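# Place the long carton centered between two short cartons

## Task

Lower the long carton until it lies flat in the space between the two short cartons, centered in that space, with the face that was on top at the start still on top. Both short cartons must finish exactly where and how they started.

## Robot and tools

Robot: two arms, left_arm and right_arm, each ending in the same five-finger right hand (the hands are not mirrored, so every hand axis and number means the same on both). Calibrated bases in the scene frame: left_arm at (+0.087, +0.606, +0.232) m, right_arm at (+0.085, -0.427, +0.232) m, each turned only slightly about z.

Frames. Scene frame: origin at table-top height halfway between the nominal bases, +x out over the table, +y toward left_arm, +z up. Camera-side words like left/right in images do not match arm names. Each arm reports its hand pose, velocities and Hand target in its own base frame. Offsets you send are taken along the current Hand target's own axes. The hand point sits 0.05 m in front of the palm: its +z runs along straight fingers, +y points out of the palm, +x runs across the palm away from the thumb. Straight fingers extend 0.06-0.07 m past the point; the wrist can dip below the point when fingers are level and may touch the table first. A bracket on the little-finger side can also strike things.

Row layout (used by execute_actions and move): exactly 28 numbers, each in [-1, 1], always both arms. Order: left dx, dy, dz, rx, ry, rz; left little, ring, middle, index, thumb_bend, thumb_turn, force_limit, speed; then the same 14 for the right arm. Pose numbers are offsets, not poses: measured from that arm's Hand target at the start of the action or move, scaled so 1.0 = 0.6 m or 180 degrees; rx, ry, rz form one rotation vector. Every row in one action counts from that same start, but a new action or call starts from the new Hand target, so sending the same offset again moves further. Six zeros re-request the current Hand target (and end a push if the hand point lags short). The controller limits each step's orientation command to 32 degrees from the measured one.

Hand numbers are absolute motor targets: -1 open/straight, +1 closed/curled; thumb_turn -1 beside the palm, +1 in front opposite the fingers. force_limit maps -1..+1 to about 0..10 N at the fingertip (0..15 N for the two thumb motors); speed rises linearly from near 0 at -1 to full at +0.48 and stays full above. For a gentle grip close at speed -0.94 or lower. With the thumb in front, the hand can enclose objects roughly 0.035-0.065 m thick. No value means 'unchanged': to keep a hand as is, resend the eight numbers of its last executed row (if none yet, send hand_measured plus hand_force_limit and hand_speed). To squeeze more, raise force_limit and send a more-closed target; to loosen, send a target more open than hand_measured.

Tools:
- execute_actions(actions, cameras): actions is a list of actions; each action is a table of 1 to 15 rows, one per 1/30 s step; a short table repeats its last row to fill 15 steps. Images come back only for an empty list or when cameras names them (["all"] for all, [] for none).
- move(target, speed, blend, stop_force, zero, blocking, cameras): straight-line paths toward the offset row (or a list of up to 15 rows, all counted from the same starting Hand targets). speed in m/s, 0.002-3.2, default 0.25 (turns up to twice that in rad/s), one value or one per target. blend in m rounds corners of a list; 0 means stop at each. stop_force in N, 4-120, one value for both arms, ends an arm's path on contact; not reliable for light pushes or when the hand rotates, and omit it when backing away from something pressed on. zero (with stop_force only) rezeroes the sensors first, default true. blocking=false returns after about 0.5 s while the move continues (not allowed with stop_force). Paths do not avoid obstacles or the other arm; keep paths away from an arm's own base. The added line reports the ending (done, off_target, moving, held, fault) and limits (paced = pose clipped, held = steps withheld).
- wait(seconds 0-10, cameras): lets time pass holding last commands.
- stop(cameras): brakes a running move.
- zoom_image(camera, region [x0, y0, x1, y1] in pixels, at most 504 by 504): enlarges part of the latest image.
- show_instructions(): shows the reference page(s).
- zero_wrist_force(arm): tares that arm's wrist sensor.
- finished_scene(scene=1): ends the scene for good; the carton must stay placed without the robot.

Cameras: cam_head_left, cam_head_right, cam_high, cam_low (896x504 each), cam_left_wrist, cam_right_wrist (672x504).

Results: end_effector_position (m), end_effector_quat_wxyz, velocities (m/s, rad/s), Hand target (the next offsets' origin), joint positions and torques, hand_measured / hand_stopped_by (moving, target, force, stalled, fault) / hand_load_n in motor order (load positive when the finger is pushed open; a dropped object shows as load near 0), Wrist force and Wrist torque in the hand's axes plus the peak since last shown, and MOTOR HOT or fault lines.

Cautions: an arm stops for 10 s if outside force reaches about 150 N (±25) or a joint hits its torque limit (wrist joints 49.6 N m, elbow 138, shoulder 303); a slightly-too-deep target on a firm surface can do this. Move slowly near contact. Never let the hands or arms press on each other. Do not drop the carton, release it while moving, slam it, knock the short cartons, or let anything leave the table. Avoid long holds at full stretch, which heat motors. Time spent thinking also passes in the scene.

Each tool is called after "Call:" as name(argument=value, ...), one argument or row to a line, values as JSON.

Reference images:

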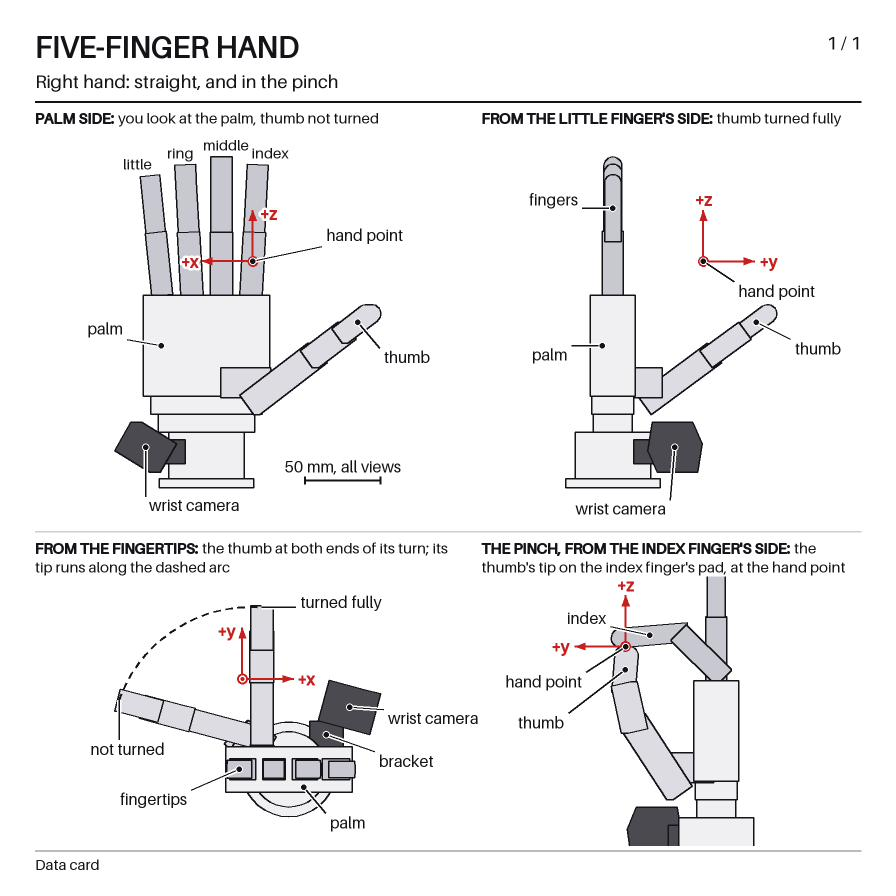

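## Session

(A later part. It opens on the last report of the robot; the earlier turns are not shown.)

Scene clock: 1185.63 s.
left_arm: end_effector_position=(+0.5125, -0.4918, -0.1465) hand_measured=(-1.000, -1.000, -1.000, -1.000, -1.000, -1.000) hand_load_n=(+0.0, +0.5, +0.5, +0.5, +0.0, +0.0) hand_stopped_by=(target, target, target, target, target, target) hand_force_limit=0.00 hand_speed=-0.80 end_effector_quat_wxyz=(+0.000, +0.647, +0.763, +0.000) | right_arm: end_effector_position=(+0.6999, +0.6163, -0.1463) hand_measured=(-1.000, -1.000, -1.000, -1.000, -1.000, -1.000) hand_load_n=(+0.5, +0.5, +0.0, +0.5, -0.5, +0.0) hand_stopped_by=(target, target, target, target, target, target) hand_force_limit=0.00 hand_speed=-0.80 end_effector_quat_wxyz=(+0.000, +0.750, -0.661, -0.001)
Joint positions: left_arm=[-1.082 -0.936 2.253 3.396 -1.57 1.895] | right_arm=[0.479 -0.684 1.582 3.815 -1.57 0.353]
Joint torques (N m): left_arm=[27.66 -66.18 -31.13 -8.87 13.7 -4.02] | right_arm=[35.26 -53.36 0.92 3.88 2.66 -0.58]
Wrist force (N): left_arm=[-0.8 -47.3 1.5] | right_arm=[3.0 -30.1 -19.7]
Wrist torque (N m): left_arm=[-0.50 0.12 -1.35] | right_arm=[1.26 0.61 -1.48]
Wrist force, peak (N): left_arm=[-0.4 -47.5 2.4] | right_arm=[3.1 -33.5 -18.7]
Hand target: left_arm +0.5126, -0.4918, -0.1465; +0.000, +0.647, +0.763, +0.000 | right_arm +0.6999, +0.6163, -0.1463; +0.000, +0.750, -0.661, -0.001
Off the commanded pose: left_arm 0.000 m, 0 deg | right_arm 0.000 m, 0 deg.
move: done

Call:
move(
  target=[0,0,0.0005,0,0,0,-1,-1,-1,-1,-1,-1,0,-0.8, 0,0,-0.0003,0,0,0,-1,-1,-1,-1,-1,-1,0,-0.8],
  speed=0.005,
)

Call:
move(
  target=[0,-0.005,0,0,0,0,-1,-1,-1,-1,-1,-1,0,-0.8, 0,-0.005,0,0,0,0,-1,-1,-1,-1,-1,-1,0,-0.8],
  speed=0.01,
)

Call:
move(
  target=[0,-0.08,0,0,0,0,-1,-1,-1,-1,-1,-1,0,-0.8, 0,-0.08,0,0,0,0,-1,-1,-1,-1,-1,-1,0,-0.8],
  speed=0.1,
  cameras=["all"],
)

Scene clock: 1195.60 s.
left_arm: end_effector_position=(+0.5126, -0.4918, -0.1468) hand_measured=(-1.000, -1.000, -1.000, -1.000, -1.000, -1.000) hand_load_n=(+0.0, +0.0, +0.5, +0.5, +0.0, +0.0) hand_stopped_by=(target, target, target, target, target, target) hand_force_limit=0.00 hand_speed=-0.80 end_effector_quat_wxyz=(+0.000, +0.647, +0.763, +0.000) | right_arm: end_effector_position=(+0.6998, +0.6163, -0.1461) hand_measured=(-1.000, -1.000, -1.000, -1.000, -1.000, -1.000) hand_load_n=(+0.5, +0.5, +0.0, +0.0, +0.0, +0.0) hand_stopped_by=(target, target, target, target, target, target) hand_force_limit=0.00 hand_speed=-0.80 end_effector_quat_wxyz=(+0.000, +0.750, -0.661, -0.001)
Joint positions: left_arm=[-1.082 -0.935 2.253 3.396 -1.57 1.895] | right_arm=[0.479 -0.684 1.582 3.815 -1.57 0.353]
Joint torques (N m): left_arm=[39.04 -64 -34.44 -8.42 13.43 -3.88] | right_arm=[31.64 -85.27 2.48 7.76 2.67 -0.04]
Wrist force (N): left_arm=[0.0 -46.7 1.6] | right_arm=[0.9 -33.6 -14.0]
Wrist torque (N m): left_arm=[-0.58 0.13 -1.32] | right_arm=[1.00 0.44 -1.73]
Wrist force, peak (N): left_arm=[-0.2 -48.8 0.5] | right_arm=[2.5 -33.0 -19.4]
Hand target: left_arm +0.5126, -0.4918, -0.1468; +0.000, +0.647, +0.763, +0.000 | right_arm +0.6999, +0.6163, -0.1461; +0.000, +0.750, -0.661, -0.001
Off the commanded pose: left_arm 0.000 m, 0 deg | right_arm 0.000 m, 0 deg.
move: done

Scene clock: 1196.30 s.
left_arm: end_effector_position=(+0.5096, -0.4923, -0.1468) hand_measured=(-1.000, -1.000, -1.000, -1.000, -1.000, -1.000) hand_load_n=(+0.0, -0.5, +0.0, +0.0, +0.0, +0.0) hand_stopped_by=(target, target, target, target, target, target) hand_force_limit=0.00 hand_speed=-0.80 end_effector_quat_wxyz=(+0.000, +0.647, +0.763, +0.000) | right_arm: end_effector_position=(+0.7028, +0.6167, -0.1462) hand_measured=(-1.000, -1.000, -1.000, -1.000, -1.000, -1.000) hand_load_n=(+0.0, +0.0, +0.0, +0.0, +0.0, +0.0) hand_stopped_by=(target, target, target, target, target, target) hand_force_limit=0.00 hand_speed=-0.80 end_effector_quat_wxyz=(+0.000, +0.750, -0.661, -0.001)
Joint positions: left_arm=[-1.086 -0.936 2.256 3.393 -1.57 1.891] | right_arm=[0.478 -0.681 1.575 3.819 -1.57 0.352]
Joint torques (N m): left_arm=[-8.2 -75.24 -8.81 -4.55 -3.39 -2.79] | right_arm=[-15.89 -88.52 -36.74 -3.42 0.41 -2.07]
Wrist force (N): left_arm=[-0.1 -1.1 0.8] | right_arm=[1.1 0.4 -0.3]
Wrist torque (N m): left_arm=[-0.22 0.18 0.28] | right_arm=[0.00 -0.47 -0.01]
Wrist force, peak (N): left_arm=[-0.2 -46.6 2.0] | right_arm=[0.4 -35.2 -11.8]
Hand target: left_arm +0.5096, -0.4923, -0.1468; +0.000, +0.647, +0.763, +0.000 | right_arm +0.7028, +0.6167, -0.1461; +0.000, +0.750, -0.661, -0.001
Off the commanded pose: left_arm 0.000 m, 0 deg | right_arm 0.000 m, 0 deg.
move: done

Scene clock: 1197.20 s.
left_arm: end_effector_position=(+0.4622, -0.5002, -0.1468) hand_measured=(-1.000, -1.000, -1.000, -1.000, -1.000, -1.000) hand_load_n=(+0.0, +0.0, +0.0, +0.0, -0.5, +0.0) hand_stopped_by=(target, target, target, target, target, target) hand_force_limit=0.00 hand_speed=-0.80 end_effector_quat_wxyz=(+0.000, +0.647, +0.763, +0.000) | right_arm: end_effector_position=(+0.7505, +0.6225, -0.1463) hand_measured=(-1.000, -1.000, -1.000, -1.000, -1.000, -1.000) hand_load_n=(+0.0, +0.0, +0.0, +0.0, +0.0, +0.0) hand_stopped_by=(target, target, target, target, target, target) hand_force_limit=0.00 hand_speed=-0.80 end_effector_quat_wxyz=(+0.000, +0.750, -0.661, -0.001)
Joint positions: left_arm=[-1.162 -0.949 2.305 3.358 -1.571 1.815] | right_arm=[0.461 -0.636 1.472 3.877 -1.57 0.336]
Joint torques (N m): left_arm=[3.55 -58.55 -18.85 -1.93 1.28 3.15] | right_arm=[19.26 -108.43 -34.6 -5.87 -1.68 2.52]
Wrist force (N): left_arm=[-0.3 -1.0 0.6] | right_arm=[0.7 0.5 -0.3]
Wrist torque (N m): left_arm=[-0.18 0.22 -0.09] | right_arm=[0.01 -0.41 0.05]
Wrist force, peak (N): left_arm=[-0.8 -2.0 0.5] | right_arm=[0.4 1.7 -0.4]
Hand target: left_arm +0.4622, -0.5002, -0.1468; +0.000, +0.647, +0.763, +0.000 | right_arm +0.7505, +0.6227, -0.1461; +0.000, +0.750, -0.661, -0.001
Off the commanded pose: left_arm 0.000 m, 0 deg | right_arm 0.000 m, 0 deg.
move: done

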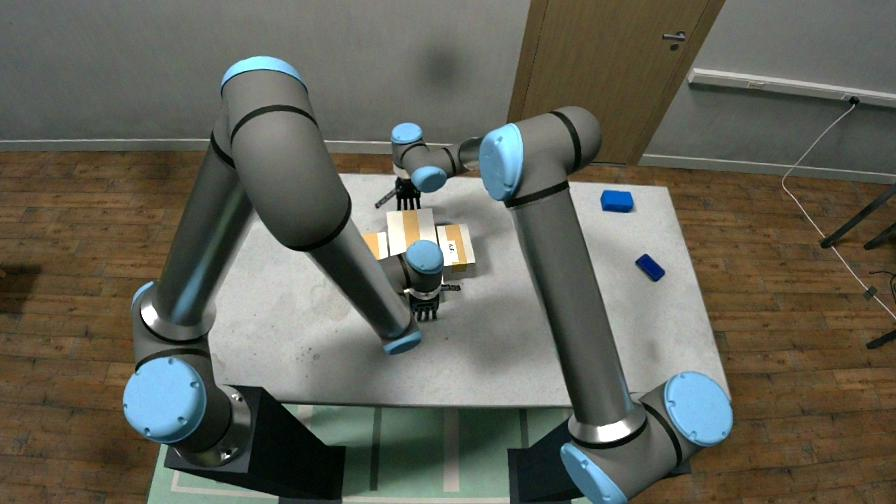

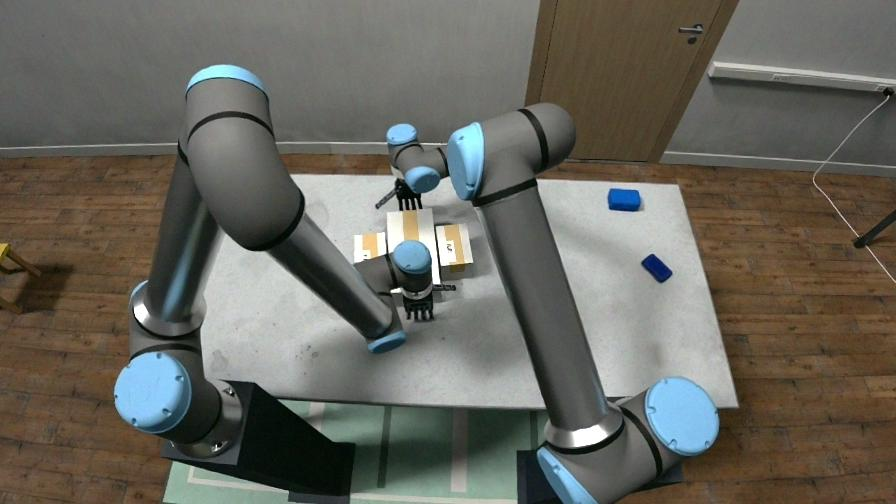

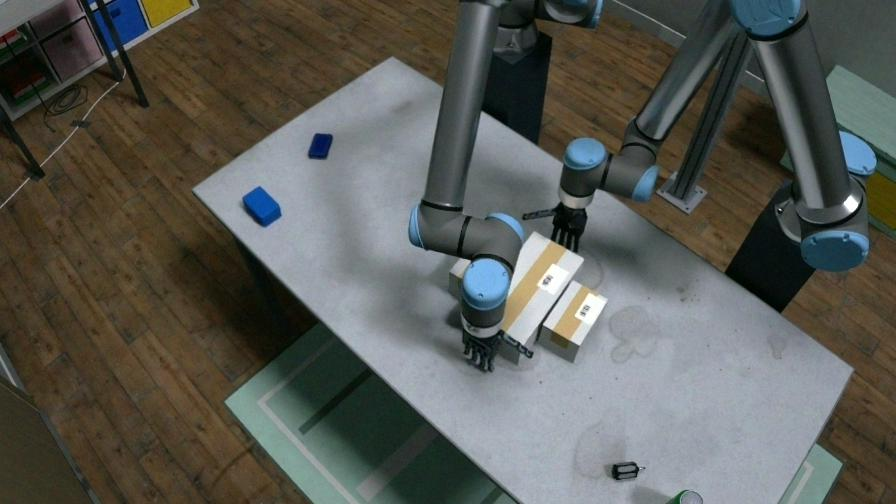

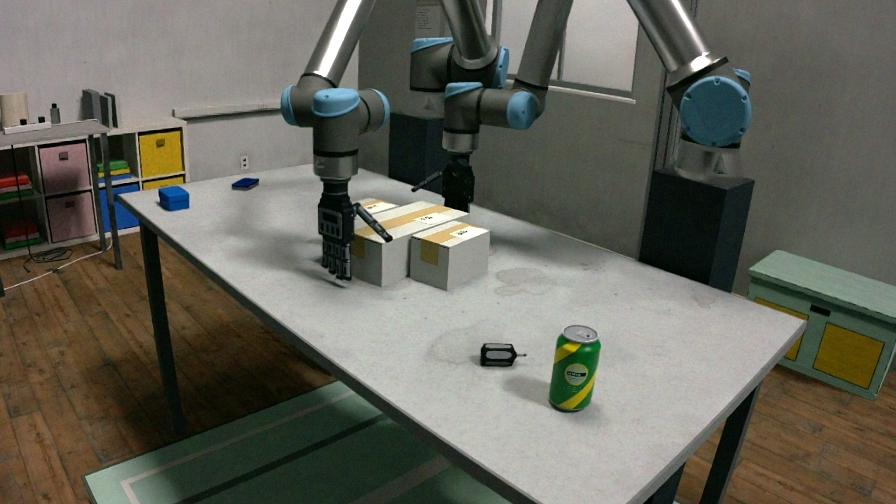

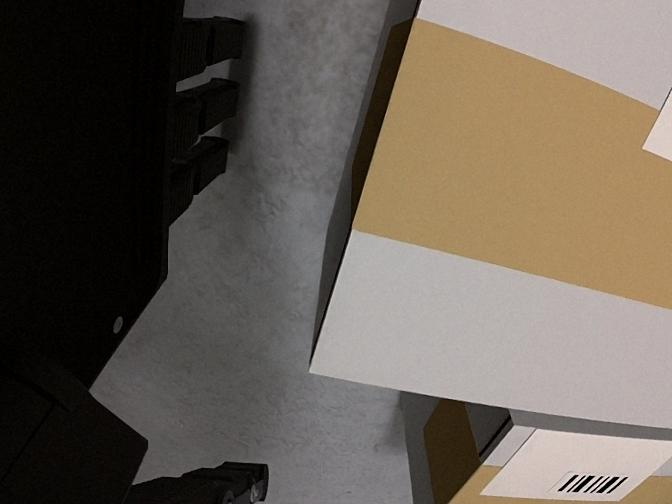

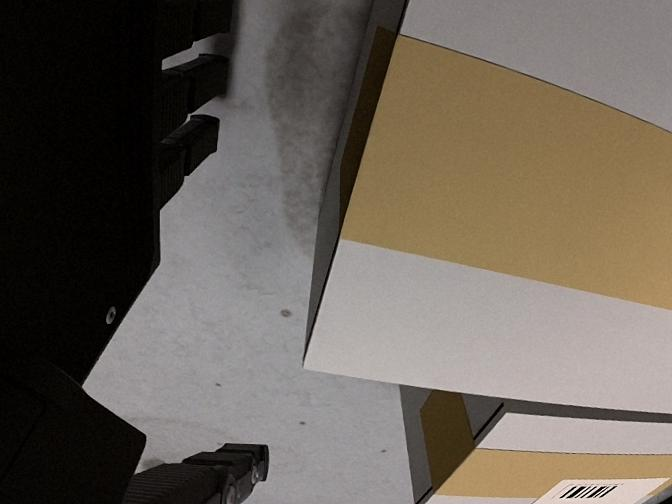

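Call:
move(
  target=[
    [0,-0.08,-0.1,0,0,0,-1,-1,-1,-1,-1,-1,0,-0.8, 0,-0.05,-0.36,0,0,0,-1,-1,-1,-1,-1,-1,0,-0.8],
    [0,-0.16,-0.2,0,0,0,-1,-1,-1,-1,-1,-1,0,-0.8, 0.744,0.05,-0.36,0,0,0,-1,-1,-1,-1,-1,-1,0,-0.8],
  ],
  speed=0.3,
  blend=0.03,
  cameras=["cam_head_left","cam_head_right","cam_high","cam_low"],
)

Call:
zoom_image(
  camera="cam_high",
  region=[440, 210, 630, 380],
)

Call:
zoom_image(
  camera="cam_head_left",
  region=[340, 190, 490, 310],
)

Scene clock: 1216.40 s.
left_arm: end_effector_position=(+0.3674, -0.5160, -0.0269) hand_measured=(-1.000, -1.000, -1.000, -1.000, -1.000, -1.000) hand_load_n=(+0.0, +0.0, +0.0, +0.0, -0.5, +0.0) hand_stopped_by=(target, target, target, target, target, target) hand_force_limit=0.00 hand_speed=-0.80 end_effector_quat_wxyz=(+0.000, +0.647, +0.763, +0.000) | right_arm: end_effector_position=(+0.7769, +0.1760, +0.0696) hand_measured=(-1.000, -1.000, -1.000, -1.000, -1.000, -1.000) hand_load_n=(+0.0, +0.0, +0.0, +0.0, +0.0, +0.0) hand_stopped_by=(target, target, target, target, target, target) hand_force_limit=0.00 hand_speed=-0.80 end_effector_quat_wxyz=(+0.000, +0.750, -0.661, -0.001)
Joint positions: left_arm=[-1.326 -1.242 2.386 3.57 -1.571 1.651] | right_arm=[-0.025 -1.074 1.807 3.98 -1.57 -0.151]
Joint torques (N m): left_arm=[18.03 -48.54 -26 -5.35 -2.79 3.47] | right_arm=[-12.46 -57.57 -48.15 -2.14 1.65 -1.1]
Wrist force (N): left_arm=[-0.1 -0.4 0.6] | right_arm=[0.8 0.3 -0.2]
Wrist torque (N m): left_arm=[-0.11 0.20 0.24] | right_arm=[-0.04 -0.45 -0.23]
Wrist force, peak (N): left_arm=[-0.5 -1.5 0.9] | right_arm=[3.7 0.5 -0.4]
Hand target: left_arm +0.3675, -0.5160, -0.0268; +0.000, +0.647, +0.763, +0.000 | right_arm +0.7769, +0.1759, +0.0695; +0.000, +0.750, -0.661, -0.001
Off the commanded pose: left_arm 0.000 m, 0 deg | right_arm 0.000 m, 0 deg.
move: done
Images, in order (width x height): cam_head_left 896x504, cam_head_right 896x504, cam_high 896x504, cam_low 896x504.

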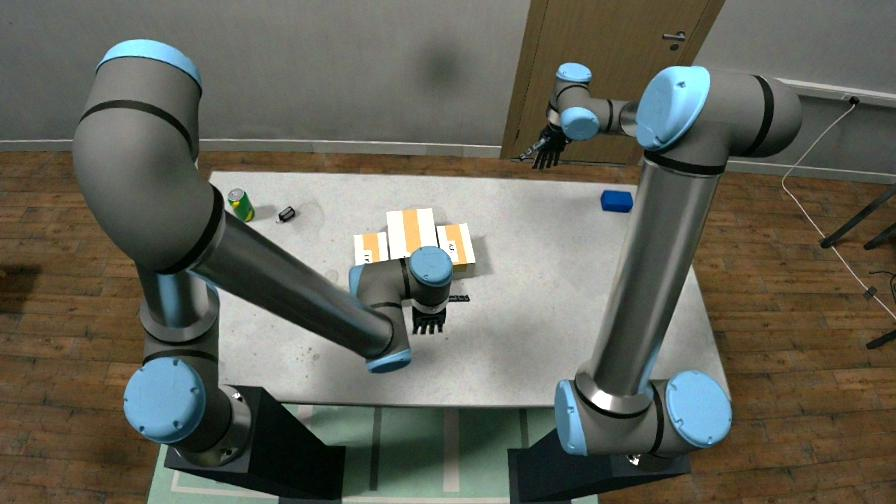

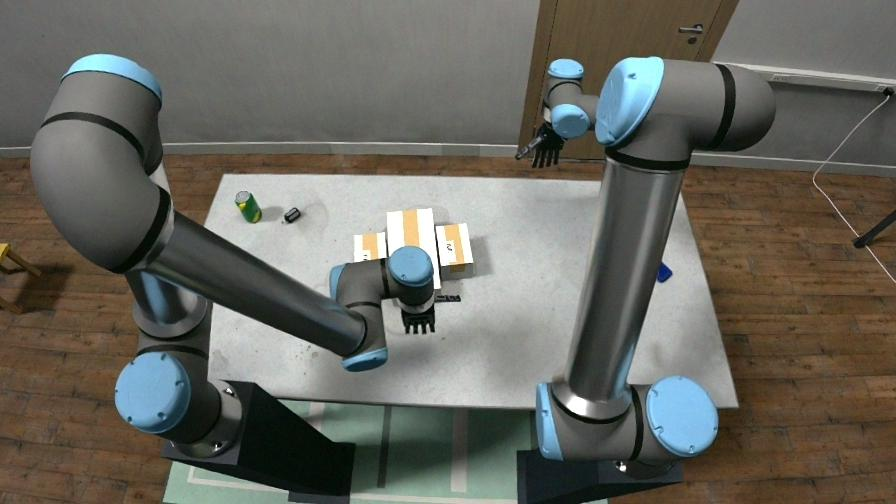

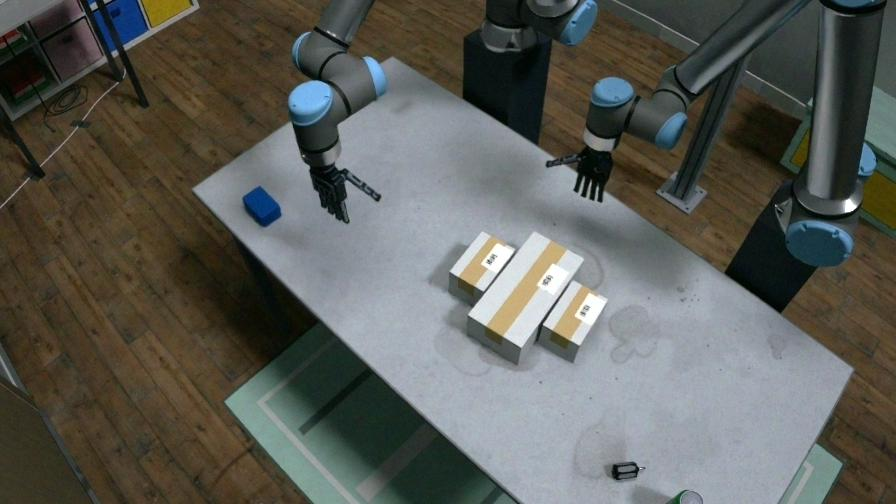

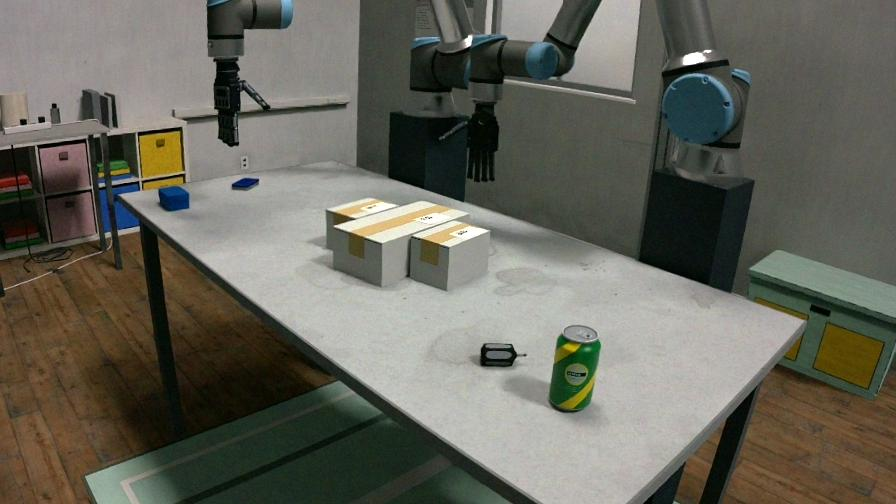

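Scaled by 2.653 from the camera's 896x504 image, which has a finer 1280x720 frame.

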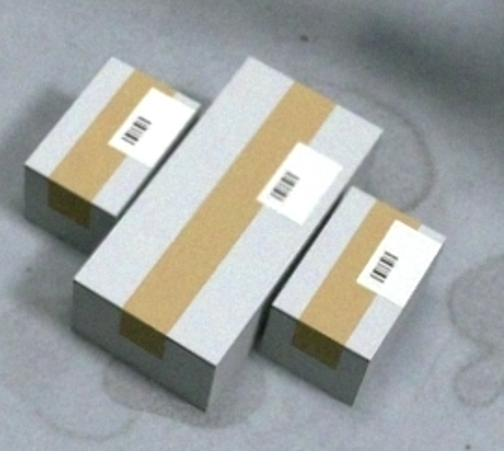

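Scaled by 3.360 from the camera's 896x504 image, which has a finer 1280x720 frame.

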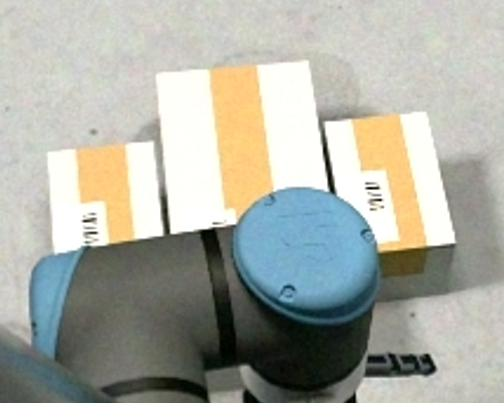

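Call:
move(
  target=[0.1113,0.205,-0.4155,0.030,0.1656,0,-1,-1,-1,-1,-1,-1,0,-0.8, 0,0,0,0,0,0,-1,-1,-1,-1,-1,-1,0,-0.8],
  speed=0.3,
  cameras=["cam_left_wrist"],
)

Call:
zoom_image(
  camera="cam_left_wrist",
  region=[330, 100, 550, 380],
)

Scene clock: 1230.30 s.
left_arm: end_effector_position=(+0.4780, -0.4302, +0.2224) hand_measured=(-1.000, -1.000, -1.000, -1.000, -1.000, -1.000) hand_load_n=(+0.0, +0.0, +0.0, +0.0, +0.0, +0.0) hand_stopped_by=(target, target, target, target, target, target) hand_force_limit=0.00 hand_speed=-0.80 end_effector_quat_wxyz=(-0.227, +0.624, +0.736, +0.131) | right_arm: end_effector_position=(+0.7769, +0.1759, +0.0695) hand_measured=(-1.000, -1.000, -1.000, -1.000, -1.000, -1.000) hand_load_n=(+0.0, +0.0, +0.0, +0.5, +0.0, +0.0) hand_stopped_by=(target, target, target, target, target, target) hand_force_limit=0.00 hand_speed=-0.80 end_effector_quat_wxyz=(+0.000, +0.750, -0.661, -0.001)
Joint positions: left_arm=[-1.113 -1.449 1.911 4.777 -1.513 1.848] | right_arm=[-0.026 -1.074 1.807 3.98 -1.57 -0.151]
Joint torques (N m): left_arm=[-6.31 -64.63 -49.32 0.09 -2.87 -4.43] | right_arm=[-16.38 -59.01 -48.31 -2.14 1.88 -1.51]
Wrist force (N): left_arm=[-0.6 -0.2 0.5] | right_arm=[0.7 0.2 -0.5]
Wrist torque (N m): left_arm=[-0.08 0.29 0.16] | right_arm=[-0.04 -0.43 -0.24]
Wrist force, peak (N): left_arm=[-0.5 -1.5 3.6] | right_arm=[1.2 0.1 -1.0]
Hand target: left_arm +0.4780, -0.4302, +0.2225; -0.227, +0.624, +0.736, +0.131 | right_arm +0.7769, +0.1759, +0.0695; +0.000, +0.750, -0.661, -0.001
Off the commanded pose: left_arm 0.000 m, 0 deg | right_arm 0.000 m, 0 deg.
move: done
Images, in order (width x height): cam_left_wrist 672x504.

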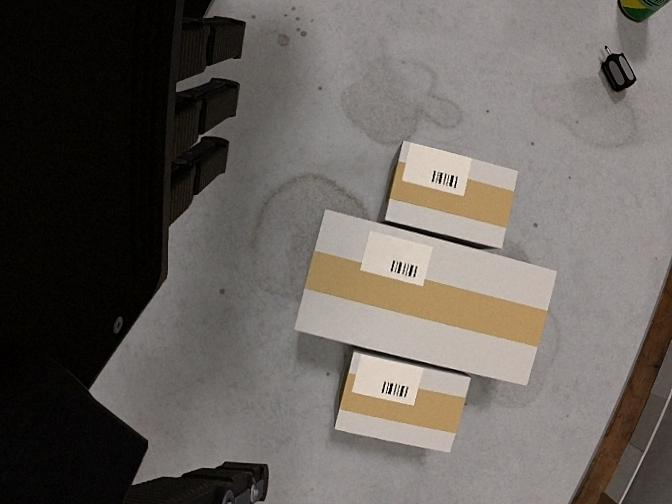

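Scaled by 1.800 from the camera's 672x504 image, which has a finer 960x720 frame.

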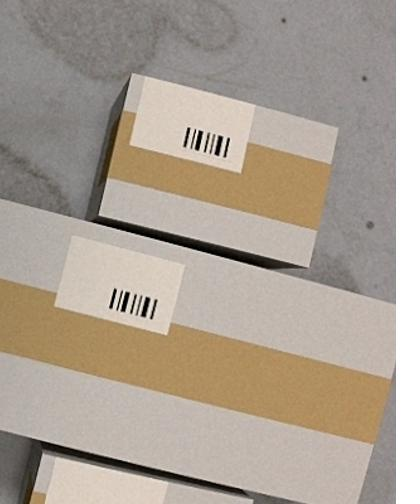

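Call:
zoom_image(
  camera="cam_left_wrist",
  region=[370, 190, 530, 280],
)

Call:
zoom_image(
  camera="cam_left_wrist",
  region=[330, 320, 490, 410],
)

Call:
zoom_image(
  camera="cam_left_wrist",
  region=[280, 190, 570, 400],
)

Scaled by 3.150 from the camera's 672x504 image, which has a finer 960x720 frame.

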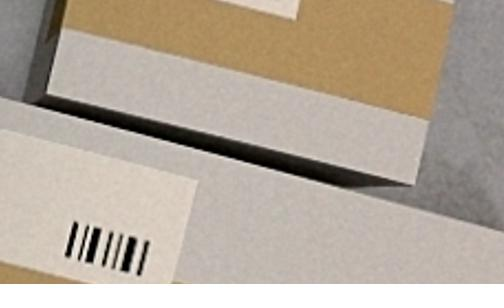

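Scaled by 3.150 from the camera's 672x504 image, which has a finer 960x720 frame.

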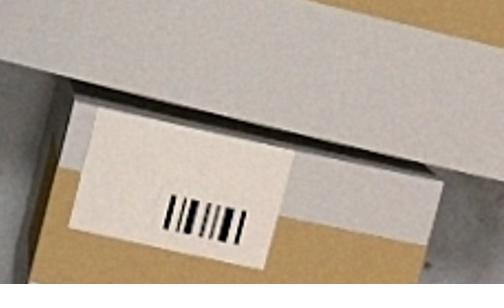

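Scaled by 1.738 from the camera's 672x504 image, which has a finer 960x720 frame.

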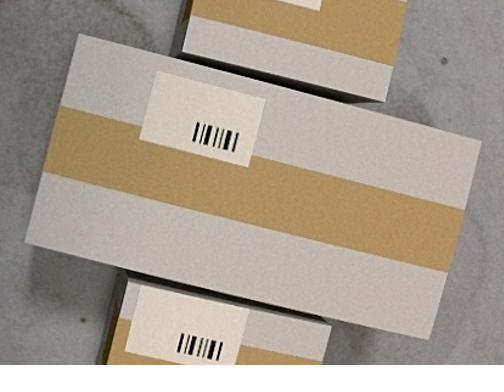

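Call:
finished_scene(
)

The scene is finished: the task was done.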